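## Task

Pick up the wine glass standing on the table and hang it inverted on the rack, with its stem fully inside a free curl and the glass resting against the wire alone. Fail conditions: the glass is thrown or released from higher than roughly a thumb's length, any glass tips over while no gripper holds it, or it takes a blow as strong as such a drop. The glass already on the rack must still hang upright in its own curl at the end.

## Robot and tools

Robot: two 6-joint arms with parallel grippers, left_arm and right_arm. Each gripper's fingers point along its own +z axis and open and close along its y axis.

Frame: all hand positions, orientations and velocities use the scene frame. Its origin sits at table-top height, halfway between the two arms' nominal bases; +x points out over the table, +z up, and left_arm is on the +y side (this is not the image's left). Calibrated bases: left_arm (+0.008, +0.372, 0) m, right_arm (-0.006, -0.344, 0) m. end_effector_position (metres) is the point between the finger pads, about 1 cm short of the tips; end_effector_quat_wxyz is the hand's orientation. Both can be off by a few cm, more at long reach.

Row layout: every row is one flat list of 14 numbers covering both arms, each in [-1, 1], even when one arm is idle. The first 7 belong to left_arm, the next 7 to right_arm. Per arm the order is: shoulder, elbow, wrist roll, wrist pitch, waist, wrist yaw, then gripper opening. The six joint numbers are offsets, not poses: they are added to the arm's Joint targets as they stood when the action (or move) began, not to the previous row, so sending the same offset twice moves the joint twice. Scale: 1.0 equals 1.258 rad shoulder, 1.3 rad elbow, 2.022 rad wrist roll and wrist yaw, 2.073 rad wrist pitch, 1.202 rad waist. The opening number is absolute: +1 fully open, -1 closed. Sending 0 there closes halfway, so to leave a gripper alone repeat its current command.

Joint ranges (rad): waist -2.618..3.054, shoulder 0..3.142, elbow 0..3.142, wrist pitch -1.571..1.571, wrist yaw -1.571..1.571, wrist roll -2.094..2.094. An action asking a joint more than 0.059 rad beyond its range is rejected for both arms; if the first action of a call fails this, the whole call is rejected. Each joint's target can lead its measured angle by only 0.202 (waist), 0.258 (shoulder), 0.3 (elbow), 0.573 (wrist pitch), 0.522 (yaw, roll) rad per step, and targets that would put a gripper more than 200 mm from where it is are scaled back, so big offsets need several actions.

Tools:
- execute_actions(actions, cameras): actions is a list of actions; each action is a list of up to 15 rows, one per 1/30 s step, 0.5 s in total; a short action repeats its last row. An empty list only reports state and images.
- move(target, speed, blend, opening_speed, blocking, cameras): target is one 14-number row or a list of up to 15 rows; every row's offsets count from the same starting Joint targets. The joints travel together along planned paths with no collision avoidance. speed is the peak rad/s of the joint with the longest travel, 0.01 to 2 (default 0.5), one value or one per target. blend (rad) rounds corners at intermediate targets. opening_speed (per second on the -1..+1 scale, at least 0.2) ramps the gripper. blocking=false returns after about 0.5 s while the move continues. The result adds a move: line: done, off_target (resting more than 0.035 rad from target), moving, held or fault, plus limits=held and the worst joint error per arm. done does not mean nothing was touched.
- wait(seconds 0 to 10): lets time pass with last commands held.
- stop(): brakes a running move.
- zoom_image(camera, region=[x0, y0, x1, y1] in pixels, origin top-left, at most 504x504): closer look at the latest image.
- read_manual(section): licence texts only.
- finished_scene(scene 1 or 2): ends the scene for good; the goal must hold without the robot.

Cameras: cam_high (fixed overhead), cam_left_wrist, cam_right_wrist, all 896x504. cameras=[] gives none; an unknown name invalidates the call. Wrist images can lag while the arm moves.

Result lines: Joint positions and Joint velocities per arm in the row's joint order (rad, rad/s), each block ending with finger opening in metres (0.093 fully open) and its rate. Joint targets are what your next offsets count from. Tool commands shows the present gripper commands. grip_measured is the gripper motor on the -1..+1 scale; pads meet near -0.94 and an object of width w mm reads about -0.94 + 0.0208*w; readings may sit up to 0.02 too high. Joint torques in N m (positive toward larger angles; numbers 1, 2 and 5 wrap at ±28). Other lines: joint sent to its limit, joint command not followed (clearance check altered targets), MOTOR HOT at 75 °C, OVER-TEMPERATURE FAULT at 90 °C (the arm folds and idles for the rest of the scene).

Gripping: to hold, keep sending the closing number every row; to release, send a number clearly above the object's width reading. A glass is round and breakable: close gently, avoid a sudden large step far below its width reading, which briefly squeezes hard.

Avoid: releasing the glass while it moves or above the rack by more than a couple of centimetres, fast contacts, pressing into the rack or table, tipping the glass already hanging, the two arms striking each other, anything leaving the table, and long outstretched holds that heat motors. If an arm is stuck pushing, command its targets back past its measured positions. Objects may occasionally get a small push from outside.

Each tool is called after "Emit:" by a JSON object that holds its "fn" and its "kwargs".

## Session

Emit:
{"fn": "execute_actions", "kwargs": {"actions": []}}

Scene clock: 0.00 s.
left_arm: end_effector_position=(+0.2107, +0.1865, +0.1947) grip_measured=+1.000 end_effector_quat_wxyz=(+0.040, +0.297, +0.951, -0.080) | right_arm: end_effector_position=(+0.2309, -0.5403, +0.1996) grip_measured=+1.000 end_effector_quat_wxyz=(+0.270, +0.698, +0.663, -0.015)
Joint names: [shoulder, elbow, wrist roll, wrist pitch, waist, wrist yaw]
Joint positions: left_arm=[1.481 1.47 -0.069 -1.426 -0.664 0.121 0.093] | right_arm=[1.245 1.178 0.964 -0.97 -0.638 0.126 0.093]
Joint velocities: within noise
Joint torques (N m): no reading
Heat: left arm: 34 °C; right arm: 37 °C.
Joint targets: left_arm=[1.472 1.480 -0.069 -1.424 -0.664 0.121] | right_arm=[1.241 1.187 0.965 -0.970 -0.638 0.126]
Tool commands: left_gripper/opening=+1.0 right_gripper/opening=+1.0

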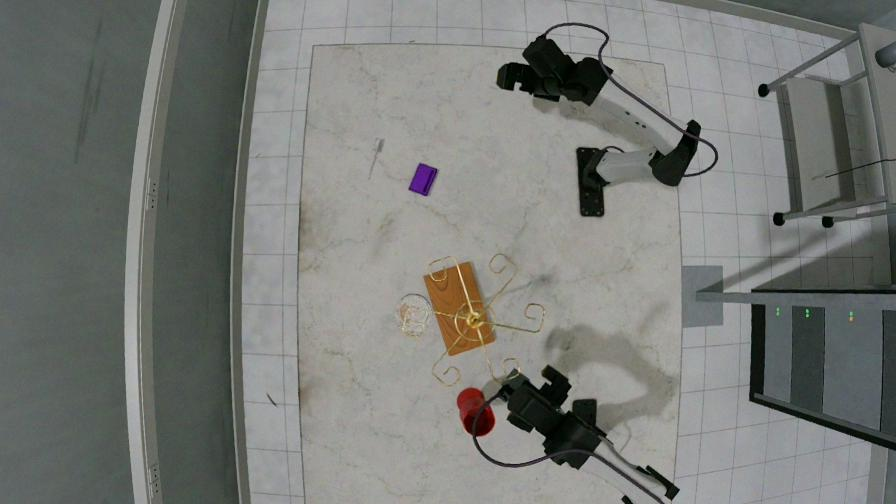

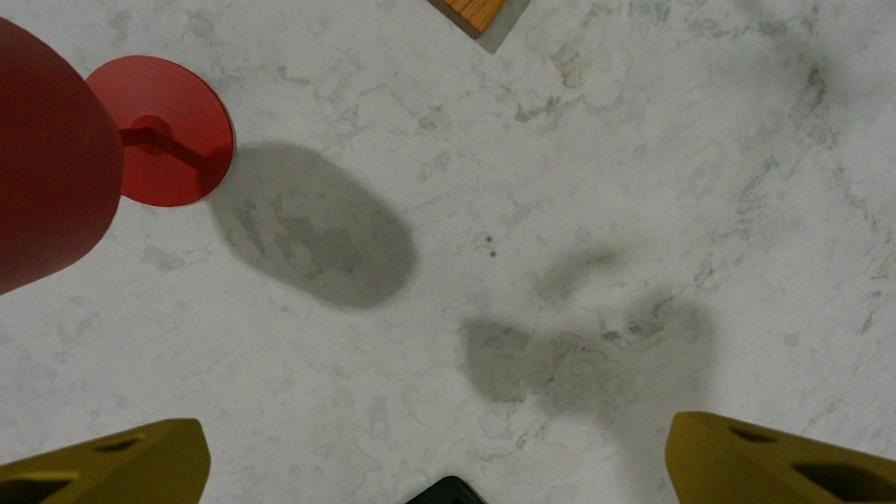

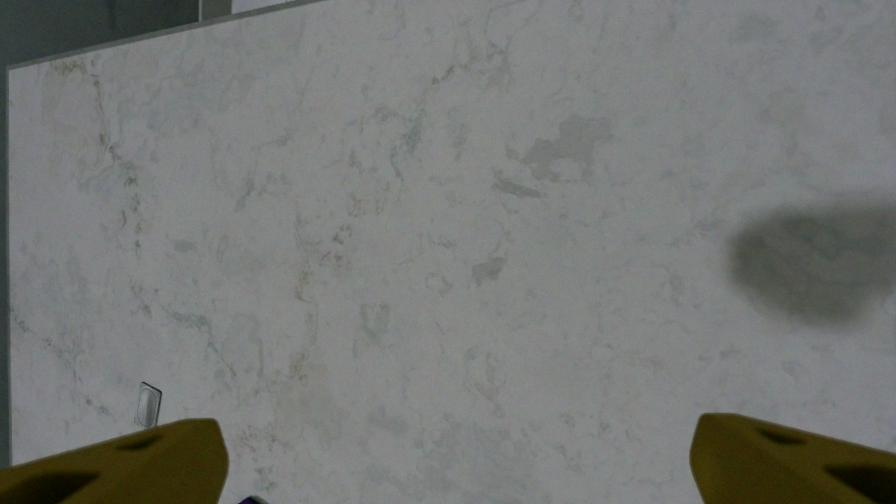

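Emit:
{"fn": "zoom_image", "kwargs": {"camera": "cam_high", "region": [380, 230, 580, 450]}}

Emit:
{"fn": "zoom_image", "kwargs": {"camera": "cam_left_wrist", "region": [0, 0, 500, 500]}}

Scaled by 2.291 from the camera's 896x504 image, which has a finer 1280x720 frame.

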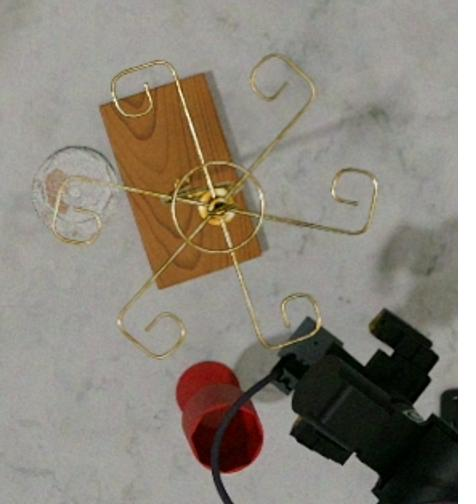

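Scaled by 1.008 from the camera's 896x504 image, which has a finer 1280x720 frame.

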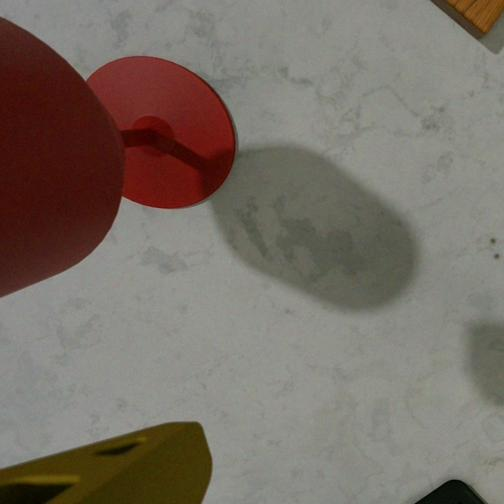

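Emit:
{"fn": "move", "kwargs": {"target": [[-0.296,0,0,0,0,0,1,0,0,0,0,0,0,1],[-0.053,-0.242,0.811,0.045,1.0,0.702,1,0,0,0,0,0,0,1]], "speed": 0.8, "blend": 0.15}}

Scene clock: 195.70 s.
left_arm: end_effector_position=(+0.2889, +0.3422, +0.2954) grip_measured=+1.000 end_effector_quat_wxyz=(+0.598, +0.356, +0.630, -0.345) | right_arm: end_effector_position=(+0.2309, -0.5403, +0.1996) grip_measured=+1.000 end_effector_quat_wxyz=(+0.270, +0.698, +0.663, -0.015)
Joint positions: left_arm=[1.399 1.173 1.561 -1.344 0.534 1.525 0.093] | right_arm=[1.245 1.178 0.964 -0.97 -0.638 0.126 0.093]
Joint torques (N m): left_arm=[-4.67 4.16 0.07 0.36 -0.02 0.66] | right_arm=[-4.6 6.75 -0.08 1.12 -0.16 -0.06]
Heat: left arm: 38 °C; right arm: 43 °C.
Joint targets: left_arm=[1.405 1.165 1.571 -1.331 0.538 1.541] | right_arm=[1.241 1.187 0.965 -0.970 -0.638 0.126]
move: done
camera_calibration:
cam_left_wrist: T_world_to_cam=[[-0.86669, -0.498847, 0.000605303, 0.422208], [-0.22618, 0.391879, -0.891781, 0.234854], [0.444625, -0.773034, -0.452467, 0.350306], [0, 0, 0, 1]]

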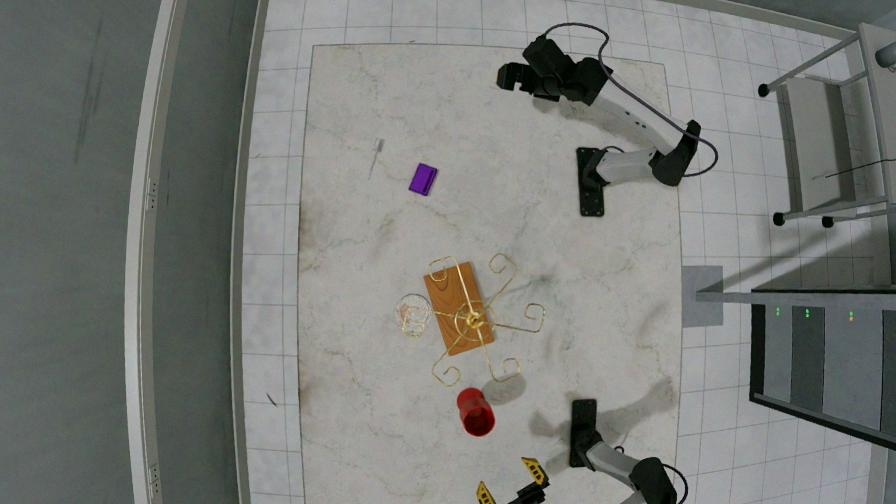

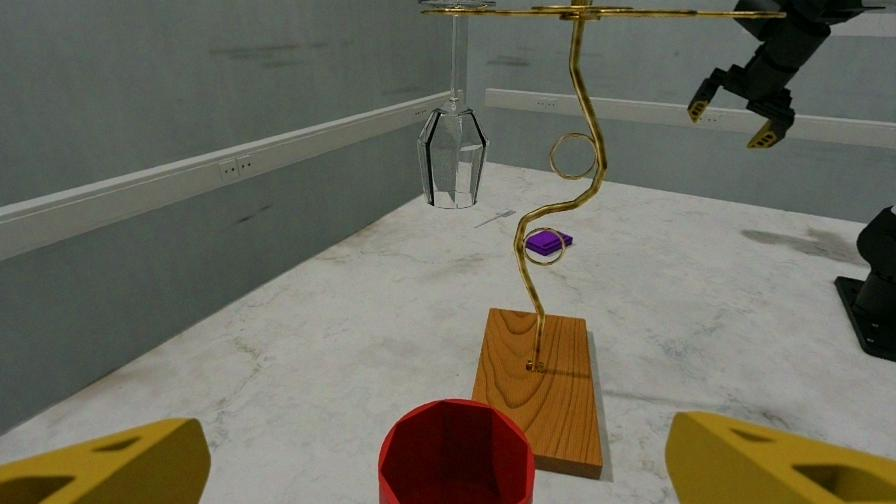

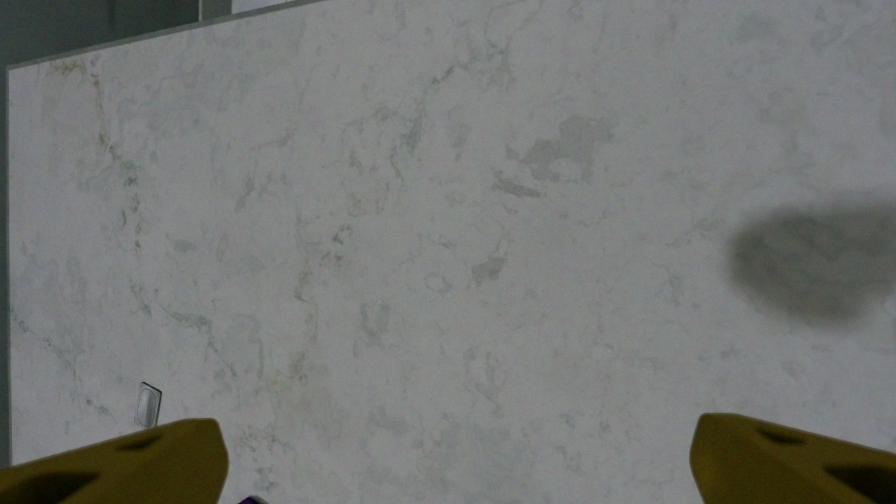

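Emit:
{"fn": "zoom_image", "kwargs": {"camera": "cam_high", "region": [425, 345, 485, 395]}}

Emit:
{"fn": "zoom_image", "kwargs": {"camera": "cam_high", "region": [475, 340, 535, 390]}}

Emit:
{"fn": "zoom_image", "kwargs": {"camera": "cam_high", "region": [385, 280, 445, 350]}}

Emit:
{"fn": "zoom_image", "kwargs": {"camera": "cam_left_wrist", "region": [380, 0, 820, 240]}}

Scaled by 8.400 from the camera's 896x504 image, which has a finer 1280x720 frame.

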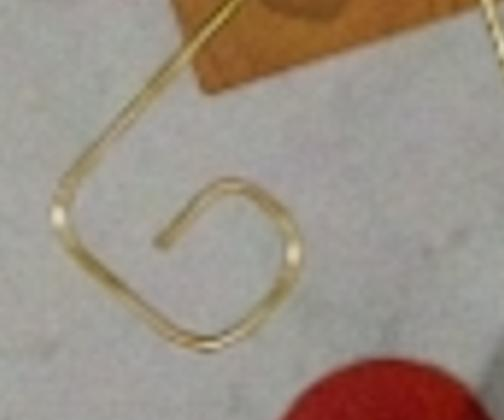

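Scaled by 8.400 from the camera's 896x504 image, which has a finer 1280x720 frame.

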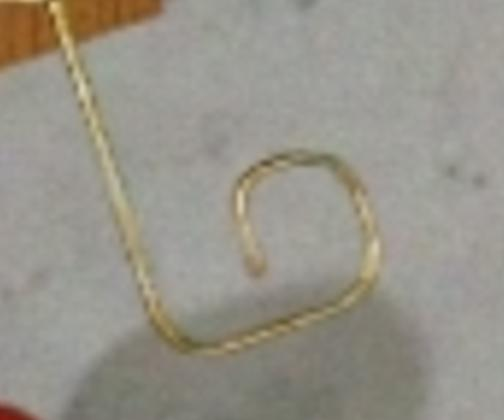

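Scaled by 7.200 from the camera's 896x504 image, which has a finer 1280x720 frame.

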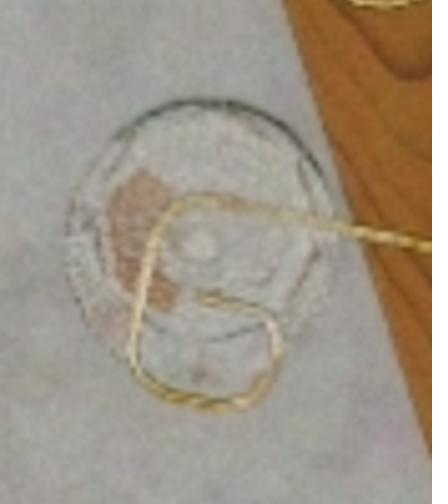

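Scaled by 1.145 from the camera's 896x504 image, which has a finer 1280x720 frame.

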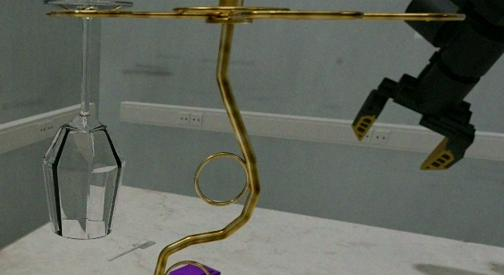

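Emit:
{"fn": "move", "kwargs": {"target": [0.441,-0.44,0,0.544,0.027,0,1,0,0,0,0,0,0,1], "speed": 0.7, "cameras": ["cam_left_wrist","cam_high"]}}

Scene clock: 314.20 s.
left_arm: end_effector_position=(+0.2914, +0.3518, +0.0508) grip_measured=+1.000 end_effector_quat_wxyz=(+0.604, +0.345, +0.634, -0.338) | right_arm: end_effector_position=(+0.2309, -0.5403, +0.1996) grip_measured=+1.000 end_effector_quat_wxyz=(+0.270, +0.698, +0.663, -0.015)
Joint positions: left_arm=[1.954 0.598 1.562 -0.217 0.564 1.53 0.093] | right_arm=[1.245 1.178 0.964 -0.97 -0.638 0.126 0.093]
Joint torques (N m): left_arm=[-6.8 2 0.05 0.3 0.09 0.6] | right_arm=[-4.52 6.83 -0.08 1.12 -0.1 0]
Joint targets: left_arm=[1.960 0.593 1.571 -0.203 0.570 1.541] | right_arm=[1.241 1.187 0.965 -0.970 -0.638 0.126]
move: done
camera_calibration:
cam_left_wrist: T_world_to_cam=[[-0.851089, -0.525013, 0.00284174, 0.433831], [-0.237378, 0.37997, -0.894021, 0.021058], [0.468293, -0.761567, -0.448015, 0.234811], [0, 0, 0, 1]]
Images, in order: cam_high, cam_left_wrist.

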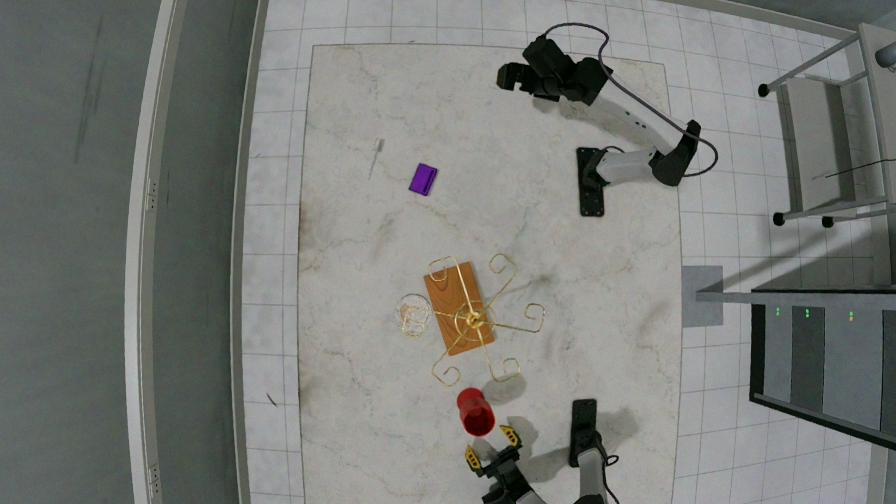

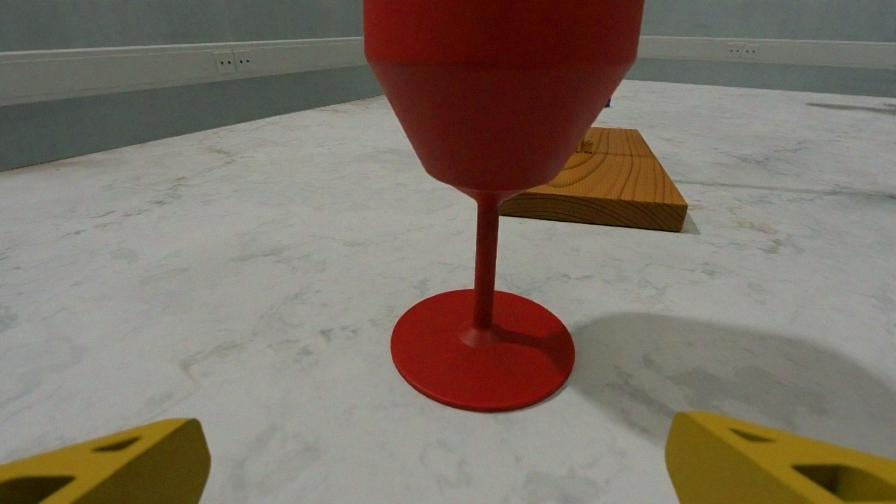

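Emit:
{"fn": "zoom_image", "kwargs": {"camera": "cam_high", "region": [440, 370, 540, 490]}}

Scaled by 4.200 from the camera's 896x504 image, which has a finer 1280x720 frame.

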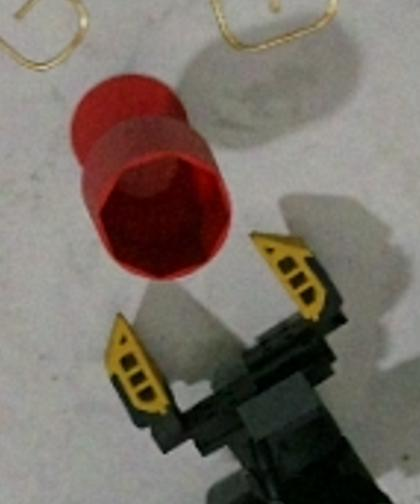

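Emit:
{"fn": "move", "kwargs": {"target": [0.117,0.2415,0,-0.081,-0.332,0,1,0,0,0,0,0,0,1], "speed": 0.25, "cameras": ["cam_left_wrist","cam_high"]}}

Emit:
{"fn": "zoom_image", "kwargs": {"camera": "cam_high", "region": [420, 370, 520, 490]}}

Scene clock: 374.57 s.
left_arm: end_effector_position=(+0.3275, +0.2564, +0.0531) grip_measured=+1.000 end_effector_quat_wxyz=(+0.528, +0.462, +0.554, -0.448) | right_arm: end_effector_position=(+0.2309, -0.5403, +0.1996) grip_measured=+1.000 end_effector_quat_wxyz=(+0.270, +0.698, +0.663, -0.015)
Joint positions: left_arm=[2.096 0.888 1.563 -0.361 0.173 1.53 0.093] | right_arm=[1.245 1.178 0.964 -0.97 -0.638 0.126 0.093]
Joint torques (N m): left_arm=[-8.46 4.22 0.06 0.12 -0.66 0.65] | right_arm=[-4.57 6.82 -0.14 1.14 -0.08 -0.05]
Joint targets: left_arm=[2.107 0.907 1.571 -0.371 0.171 1.541] | right_arm=[1.241 1.187 0.965 -0.970 -0.638 0.126]
move: done
camera_calibration:
cam_left_wrist: T_world_to_cam=[[-0.987017, -0.160609, -0.00173505, 0.365843], [-0.0704316, 0.442494, -0.894002, -0.00269683], [0.144352, -0.882272, -0.448061, 0.283345], [0, 0, 0, 1]]
Images, in order: cam_high, cam_left_wrist.

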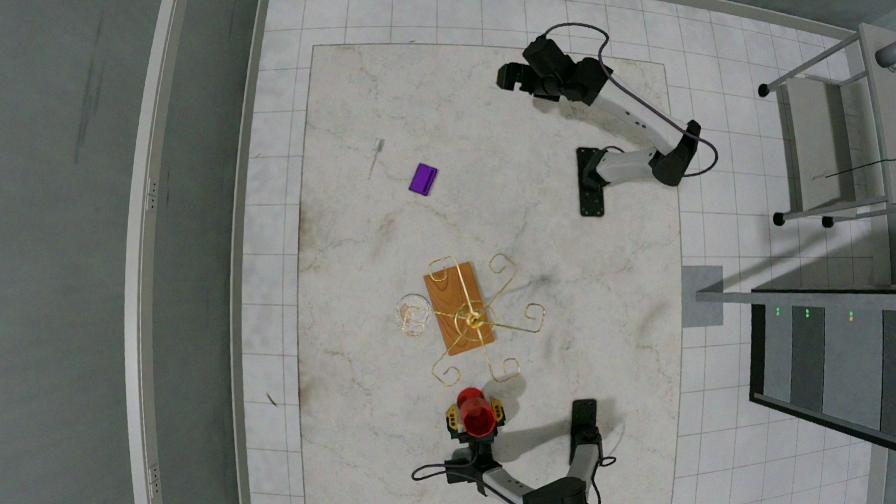

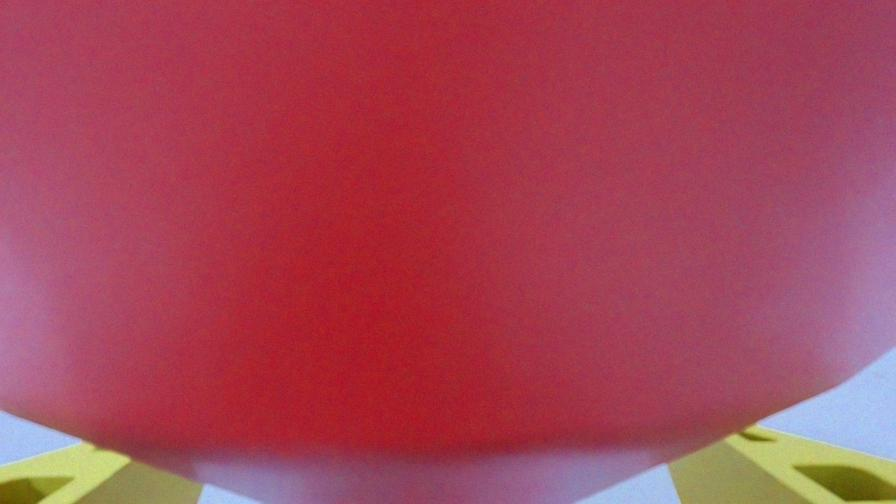

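Scaled by 4.200 from the camera's 896x504 image, which has a finer 1280x720 frame.

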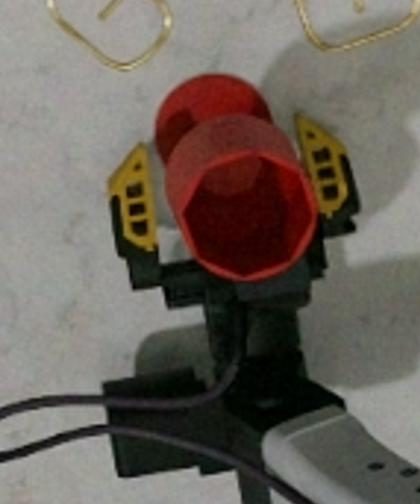

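Emit:
{"fn": "move", "kwargs": {"target": [0,0,0,0,0,0,-1,0,0,0,0,0,0,1], "opening_speed": 0.6, "cameras": ["cam_left_wrist","cam_high"]}}

Emit:
{"fn": "zoom_image", "kwargs": {"camera": "cam_high", "region": [420, 370, 520, 490]}}

Scene clock: 387.37 s.
left_arm: end_effector_position=(+0.3274, +0.2564, +0.0531) grip_measured=-0.913 end_effector_quat_wxyz=(+0.528, +0.463, +0.554, -0.447) | right_arm: end_effector_position=(+0.2309, -0.5403, +0.1996) grip_measured=+1.000 end_effector_quat_wxyz=(+0.270, +0.698, +0.663, -0.015)
Joint positions: left_arm=[2.096 0.888 1.564 -0.362 0.173 1.53 0.001] | right_arm=[1.245 1.178 0.964 -0.97 -0.638 0.126 0.093]
Joint torques (N m): left_arm=[-8.23 4.38 0 0.13 -0.5 0.65] | right_arm=[-4.48 6.65 -0.15 1.13 -0.09 -0.04]
Joint targets: left_arm=[2.107 0.907 1.571 -0.371 0.171 1.541] | right_arm=[1.241 1.187 0.965 -0.970 -0.638 0.126]
move: done
camera_calibration:
cam_left_wrist: T_world_to_cam=[[-0.987026, -0.160547, -0.0021152, 0.365758], [-0.070069, 0.442556, -0.893999, -0.00283123], [0.144465, -0.882252, -0.448064, 0.283303], [0, 0, 0, 1]]
Images, in order: cam_high, cam_left_wrist.

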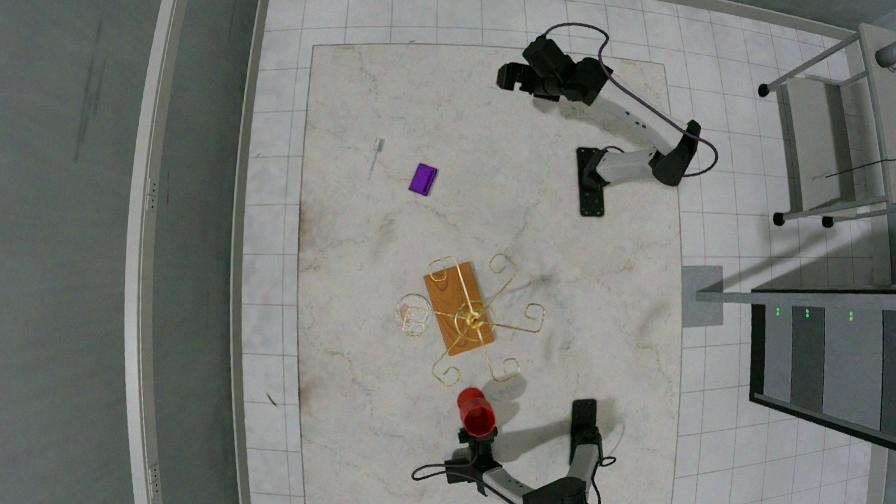

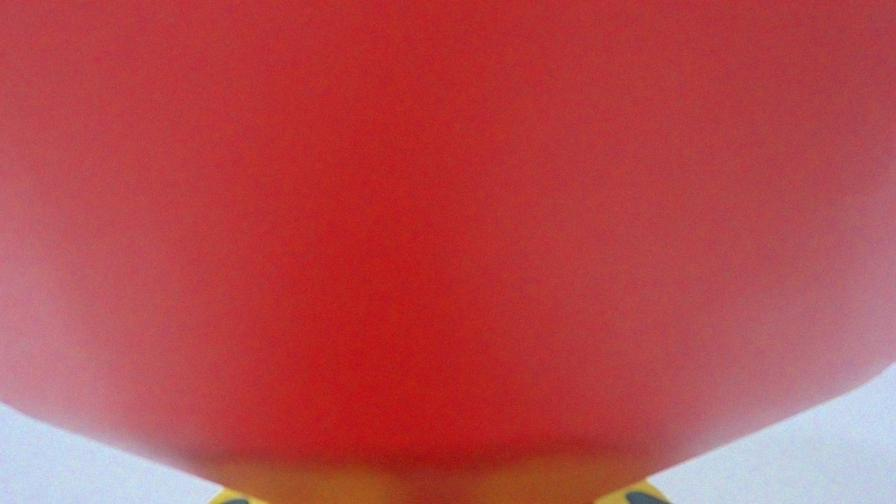

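Scaled by 4.200 from the camera's 896x504 image, which has a finer 1280x720 frame.

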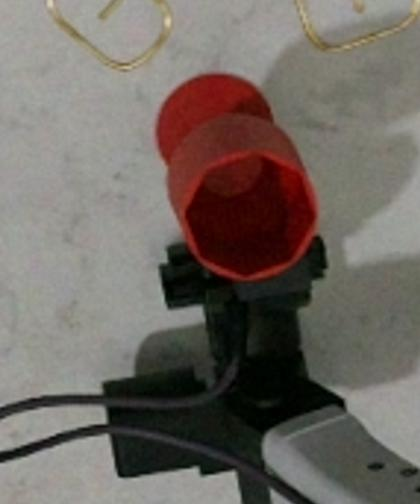

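Emit:
{"fn": "move", "kwargs": {"target": [[-0.342,0.401,0,-0.459,0,0,-1,0,0,0,0,0,0,1],[-0.342,0.401,-0.777,-0.459,0,0,-1,0,0,0,0,0,0,1]], "speed": [0.4,0.8], "blend": 0.1, "cameras": ["cam_left_wrist","cam_high"]}}

Emit:
{"fn": "zoom_image", "kwargs": {"camera": "cam_high", "region": [400, 330, 540, 490]}}

Scene clock: 425.23 s.
left_arm: end_effector_position=(+0.3357, +0.2579, +0.2768) grip_measured=-0.927 end_effector_quat_wxyz=(+0.044, -0.076, +0.717, -0.691) | right_arm: end_effector_position=(+0.2309, -0.5403, +0.1996) grip_measured=+1.000 end_effector_quat_wxyz=(+0.270, +0.698, +0.663, -0.015)
Joint positions: left_arm=[1.708 1.399 0.01 -1.314 0.173 1.53 0.001] | right_arm=[1.245 1.178 0.964 -0.97 -0.638 0.126 0.093]
Joint torques (N m): left_arm=[-11.19 6.76 -0.07 0.15 -0.7 0.64] | right_arm=[-4.4 6.78 -0.14 1.11 0.01 -0.07]
Joint targets: left_arm=[1.677 1.428 0.000 -1.323 0.171 1.541] | right_arm=[1.241 1.187 0.965 -0.970 -0.638 0.126]
move: done
camera_calibration:
cam_left_wrist: T_world_to_cam=[[0.03772, -0.0242628, 0.998994, -0.281671], [-0.967468, 0.249385, 0.0425865, 0.288834], [-0.250168, -0.9681, -0.0140667, 0.418052], [0, 0, 0, 1]]
Images, in order: cam_high, cam_left_wrist.

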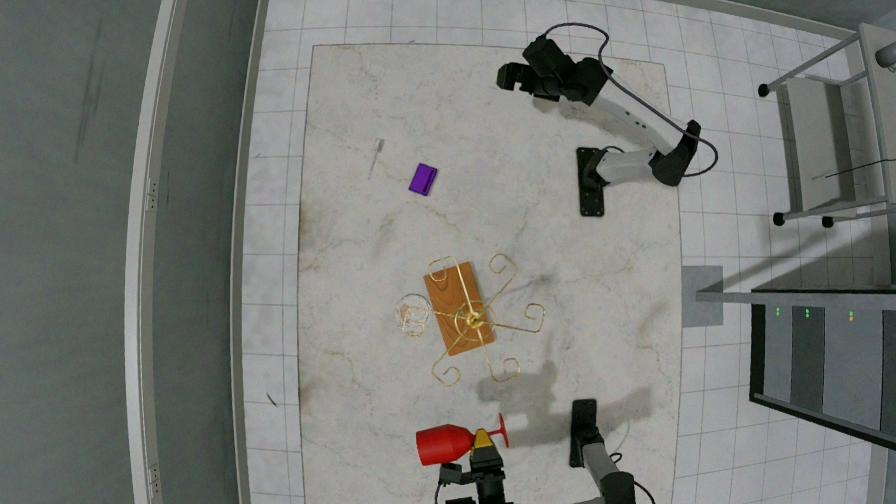

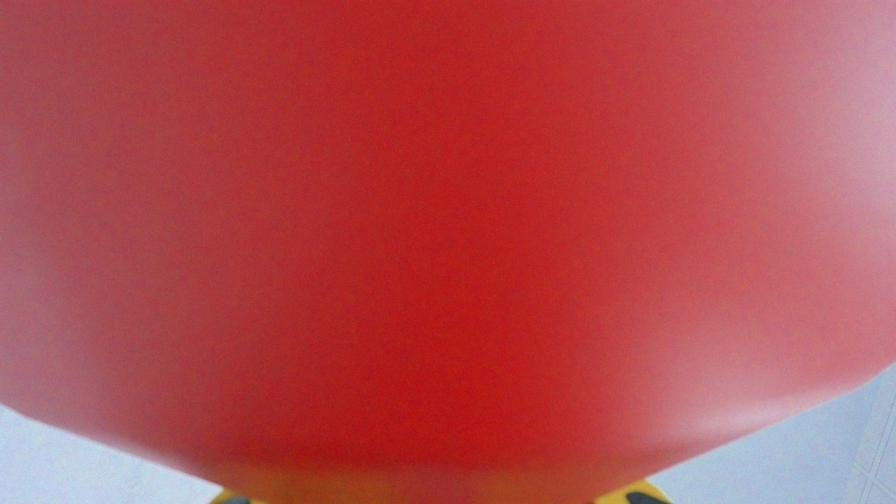

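Scaled by 3.150 from the camera's 896x504 image, which has a finer 1280x720 frame.

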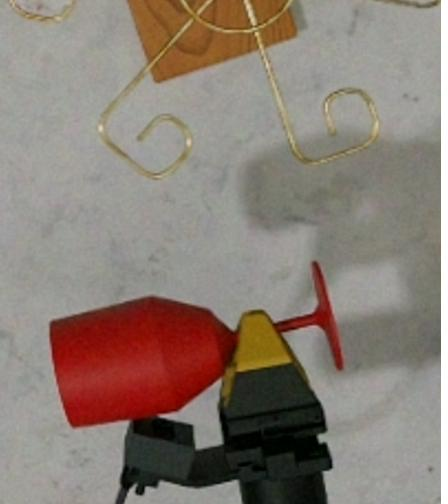

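Emit:
{"fn": "move", "kwargs": {"target": [-0.111,0.0946,-1.0,0.13,0,0.019,-1,0,0,0,0,0,0,1], "speed": 0.8, "cameras": ["cam_left_wrist","cam_high"]}}

Emit:
{"fn": "zoom_image", "kwargs": {"camera": "cam_high", "region": [400, 330, 540, 490]}}

Scene clock: 648.17 s.
left_arm: end_effector_position=(+0.3328, +0.2572, +0.3558) grip_measured=-0.926 end_effector_quat_wxyz=(+0.448, +0.545, -0.459, +0.540) | right_arm: end_effector_position=(+0.2309, -0.5403, +0.1996) grip_measured=+1.000 end_effector_quat_wxyz=(+0.270, +0.698, +0.663, -0.015)
Joint positions: left_arm=[1.57 1.519 -2.012 -1.071 0.173 1.554 0.001] | right_arm=[1.245 1.178 0.964 -0.97 -0.638 0.126 0.093]
Joint torques (N m): left_arm=[-10.48 7.57 -0.18 0.96 -0.42 0.74] | right_arm=[-4.56 6.79 -0.11 1.11 -0.06 -0.02]
Heat: left arm: 49 °C; right arm: 43 °C.
Joint targets: left_arm=[1.537 1.551 -2.022 -1.053 0.171 1.579] | right_arm=[1.241 1.187 0.965 -0.970 -0.638 0.126]
move: done
camera_calibration:
cam_left_wrist: T_world_to_cam=[[0.981877, 0.188754, 0.0170313, -0.380098], [-0.0903396, 0.387142, 0.917584, -0.35578], [0.166604, -0.902493, 0.397178, 0.115963], [0, 0, 0, 1]]
Images, in order: cam_high, cam_left_wrist.

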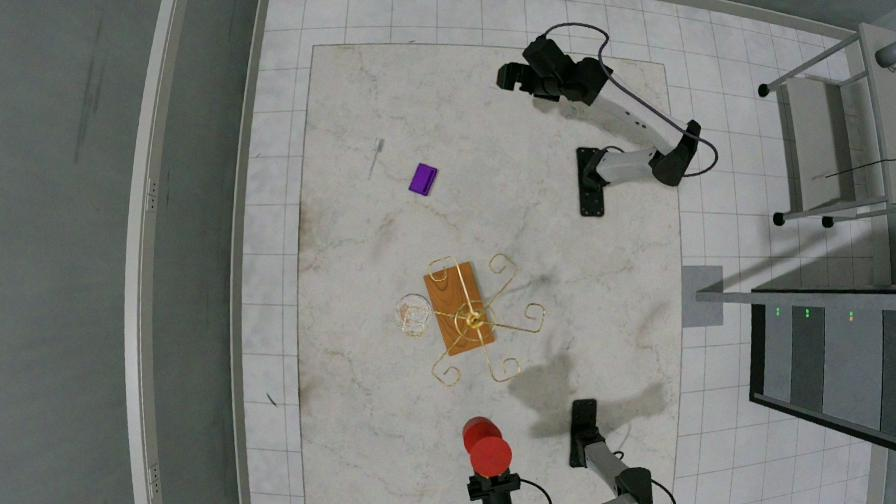

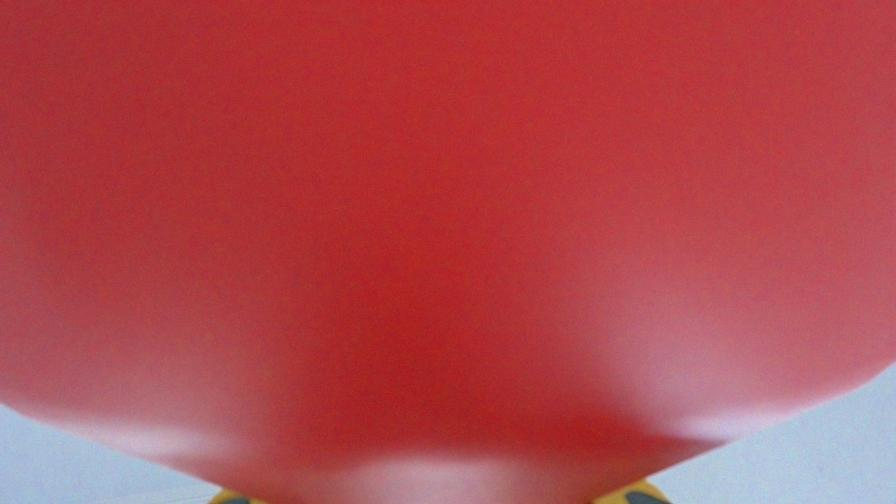

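Scaled by 3.150 from the camera's 896x504 image, which has a finer 1280x720 frame.

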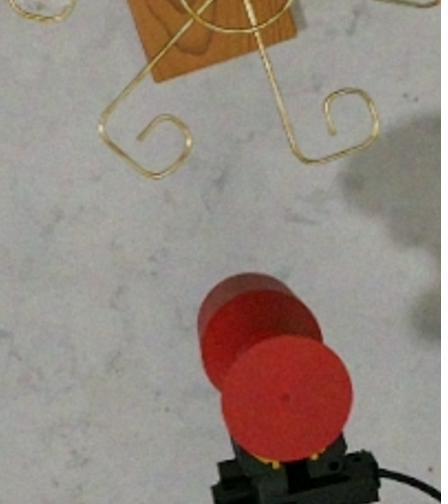

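Emit:
{"fn": "move", "kwargs": {"target": [[0.0,0.0,0,0,0,0,-1,-0.346,-0.648,-0.477,0.901,0,0,1],[0.0,0.0,0,0,0,0,-1,-0.346,-0.648,-0.477,0.901,1.0,0.17,1]], "speed": 1.0, "blend": 0.3, "cameras": []}}

Emit:
{"fn": "move", "kwargs": {"target": [0.3,0.353,0,-0.037,-0.2255,0,-1,0,0,0,0,0.388,0,1], "speed": 0.4}}

Emit:
{"fn": "zoom_image", "kwargs": {"camera": "cam_high", "region": [400, 330, 520, 450]}}

Scene clock: 699.00 s.
left_arm: end_effector_position=(+0.3329, +0.2573, +0.3558) grip_measured=-0.926 end_effector_quat_wxyz=(+0.447, +0.545, -0.459, +0.541) | right_arm: end_effector_position=(+0.2781, -0.2498, +0.3451) grip_measured=+1.000 end_effector_quat_wxyz=(+0.820, +0.036, +0.559, +0.117)
Joint positions: left_arm=[1.57 1.519 -2.013 -1.07 0.173 1.554 0.001] | right_arm=[0.812 0.359 0.007 0.881 0.557 0.457 0.093]
Joint torques (N m): left_arm=[-10.29 7.36 -0.18 0.91 -0.54 0.69] | right_arm=[-1.58 5.18 -0.18 1.6 0.49 -0.19]
Joint targets: left_arm=[1.537 1.551 -2.022 -1.053 0.171 1.579] | right_arm=[0.805 0.344 0.000 0.898 0.564 0.470]
move: done

Scene clock: 700.70 s.
left_arm: end_effector_position=(+0.3746, +0.1655, +0.3723) grip_measured=-0.926 end_effector_quat_wxyz=(+0.503, +0.460, -0.542, +0.491) | right_arm: end_effector_position=(+0.2057, -0.1329, +0.3452) grip_measured=+1.000 end_effector_quat_wxyz=(+0.771, -0.092, +0.553, +0.302)
Joint positions: left_arm=[1.91 1.977 -2.014 -1.125 -0.099 1.558 0.001] | right_arm=[0.812 0.359 0.007 0.882 1.024 0.461 0.093]
Joint torques (N m): left_arm=[-10.18 7.49 -0.15 0.84 -0.27 0.68] | right_arm=[-1.61 5.44 -0.14 1.57 0.5 -0.19]
Joint targets: left_arm=[1.915 2.010 -2.022 -1.130 -0.100 1.579] | right_arm=[0.805 0.344 0.000 0.898 1.030 0.470]
move: done
camera_calibration:
cam_left_wrist: T_world_to_cam=[[0.993387, -0.0836147, 0.0786832, -0.386279], [-0.0381543, 0.405951, 0.913098, -0.352676], [-0.10829, -0.910062, 0.400076, 0.122749], [0, 0, 0, 1]]
cam_right_wrist: T_world_to_cam=[[0.567145, -0.790717, -0.230461, -0.140542], [-0.157917, 0.170226, -0.972669, 0.431041], [0.808337, 0.588039, -0.0283253, -0.000484216], [0, 0, 0, 1]]

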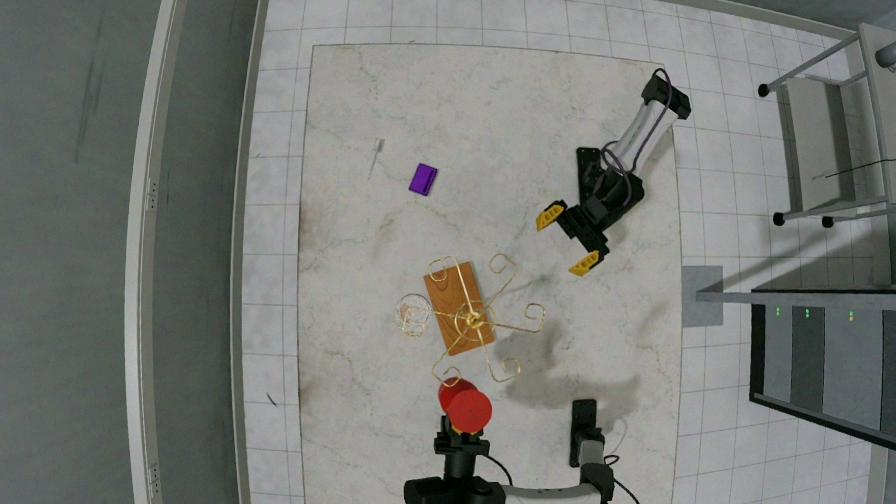

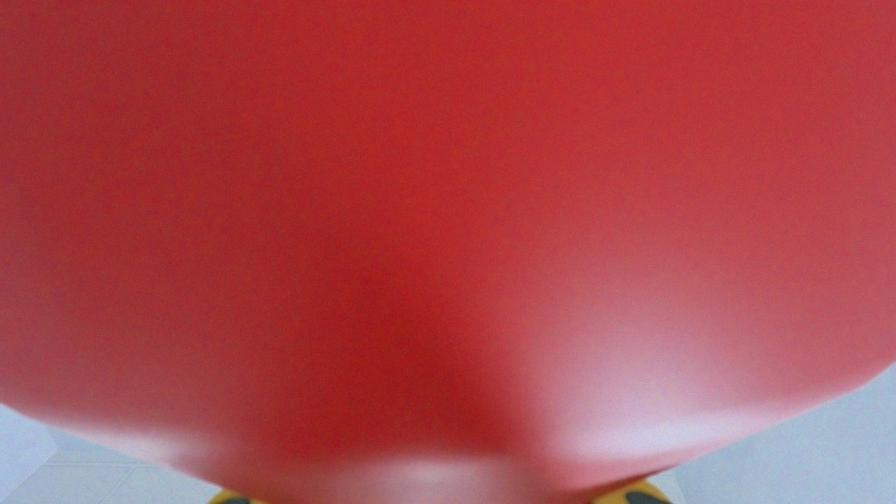

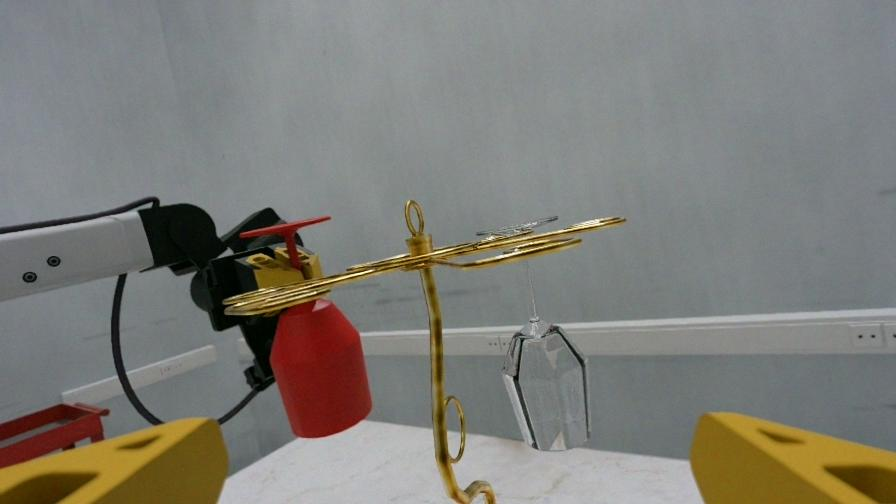

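Scaled by 4.200 from the camera's 896x504 image, which has a finer 1280x720 frame.

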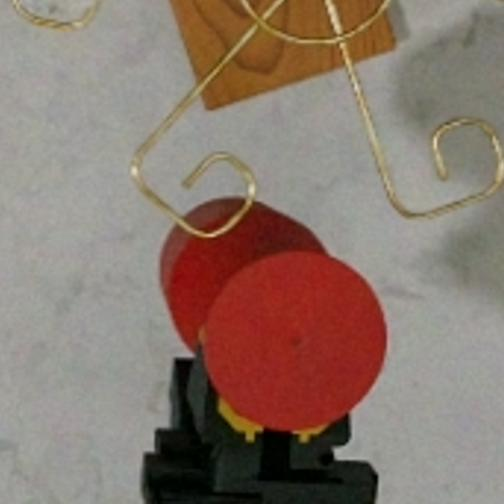

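Emit:
{"fn": "zoom_image", "kwargs": {"camera": "cam_right_wrist", "region": [180, 190, 480, 350]}}

Scaled by 1.680 from the camera's 896x504 image, which has a finer 1280x720 frame.

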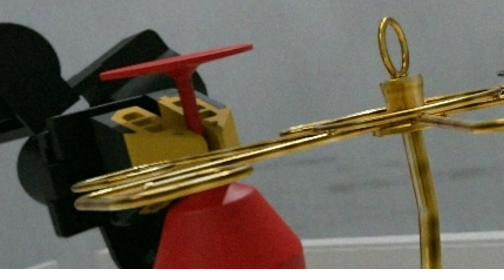

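Emit:
{"fn": "move", "kwargs": {"target": [0.004,-0.087,0,0.043,0,0,-1,0,0,0,0,0,0,1], "speed": 0.2, "cameras": ["cam_right_wrist","cam_high"]}}

Emit:
{"fn": "zoom_image", "kwargs": {"camera": "cam_right_wrist", "region": [180, 190, 480, 350]}}

Emit:
{"fn": "zoom_image", "kwargs": {"camera": "cam_high", "region": [400, 330, 520, 450]}}

Scene clock: 748.60 s.
left_arm: end_effector_position=(+0.3799, +0.1649, +0.3526) grip_measured=-0.926 end_effector_quat_wxyz=(+0.506, +0.463, -0.539, +0.488) | right_arm: end_effector_position=(+0.2056, -0.1330, +0.3452) grip_measured=+1.000 end_effector_quat_wxyz=(+0.771, -0.092, +0.553, +0.302)
Joint positions: left_arm=[1.914 1.903 -2.014 -1.06 -0.099 1.558 0.001] | right_arm=[0.812 0.359 0.007 0.882 1.024 0.461 0.093]
Joint torques (N m): left_arm=[-10.19 4.57 -0.15 1.04 -0.39 0.68] | right_arm=[-1.66 5.33 -0.19 1.58 0.53 -0.22]
Joint targets: left_arm=[1.920 1.897 -2.022 -1.041 -0.100 1.579] | right_arm=[0.805 0.344 0.000 0.898 1.030 0.470]
move: done
camera_calibration:
cam_right_wrist: T_world_to_cam=[[0.56719, -0.790641, -0.230612, -0.140486], [-0.157729, 0.170546, -0.972644, 0.431114], [0.808342, 0.588048, -0.0279755, -0.000569953], [0, 0, 0, 1]]
Images, in order: cam_high, cam_right_wrist.

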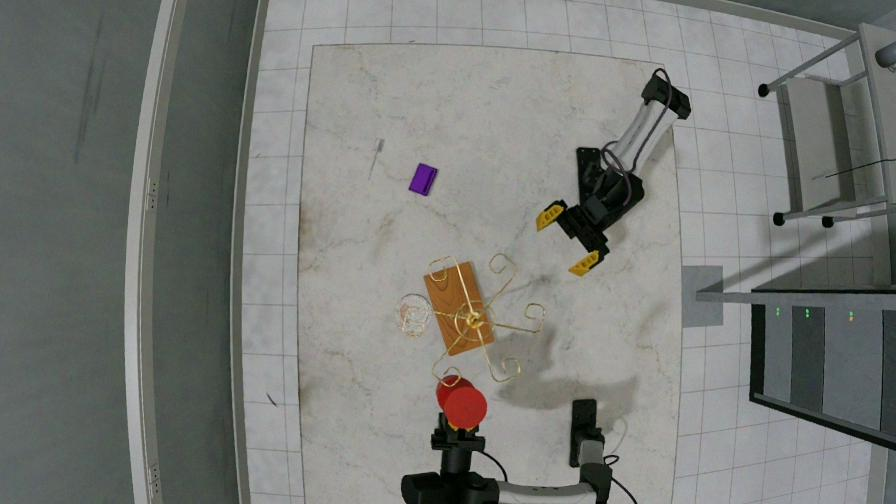

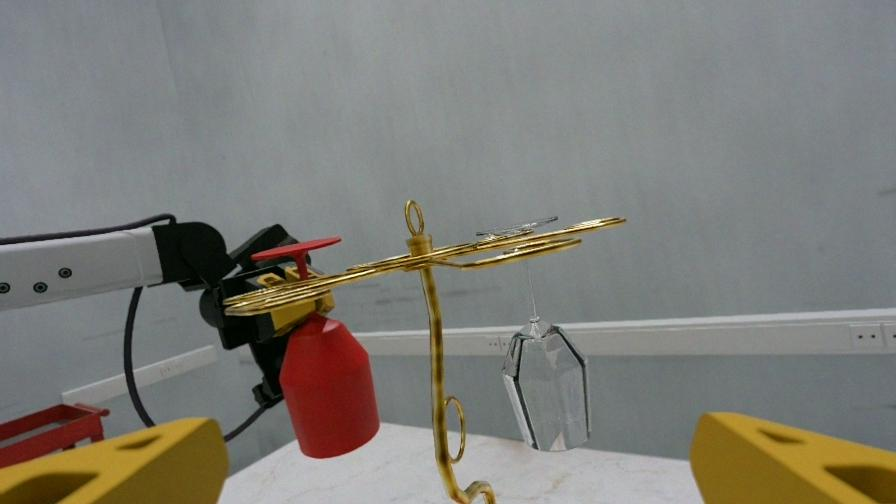

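Scaled by 1.680 from the camera's 896x504 image, which has a finer 1280x720 frame.

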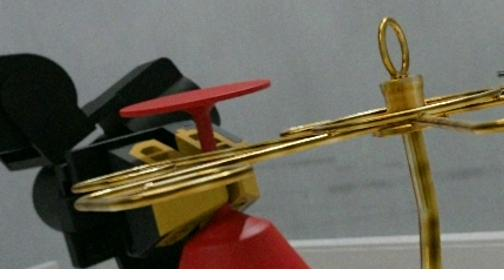

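Scaled by 4.200 from the camera's 896x504 image, which has a finer 1280x720 frame.

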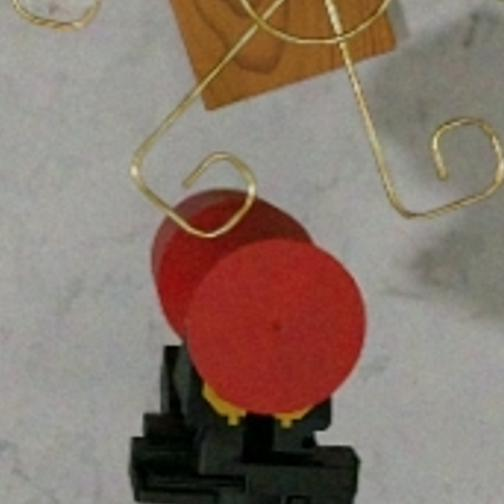

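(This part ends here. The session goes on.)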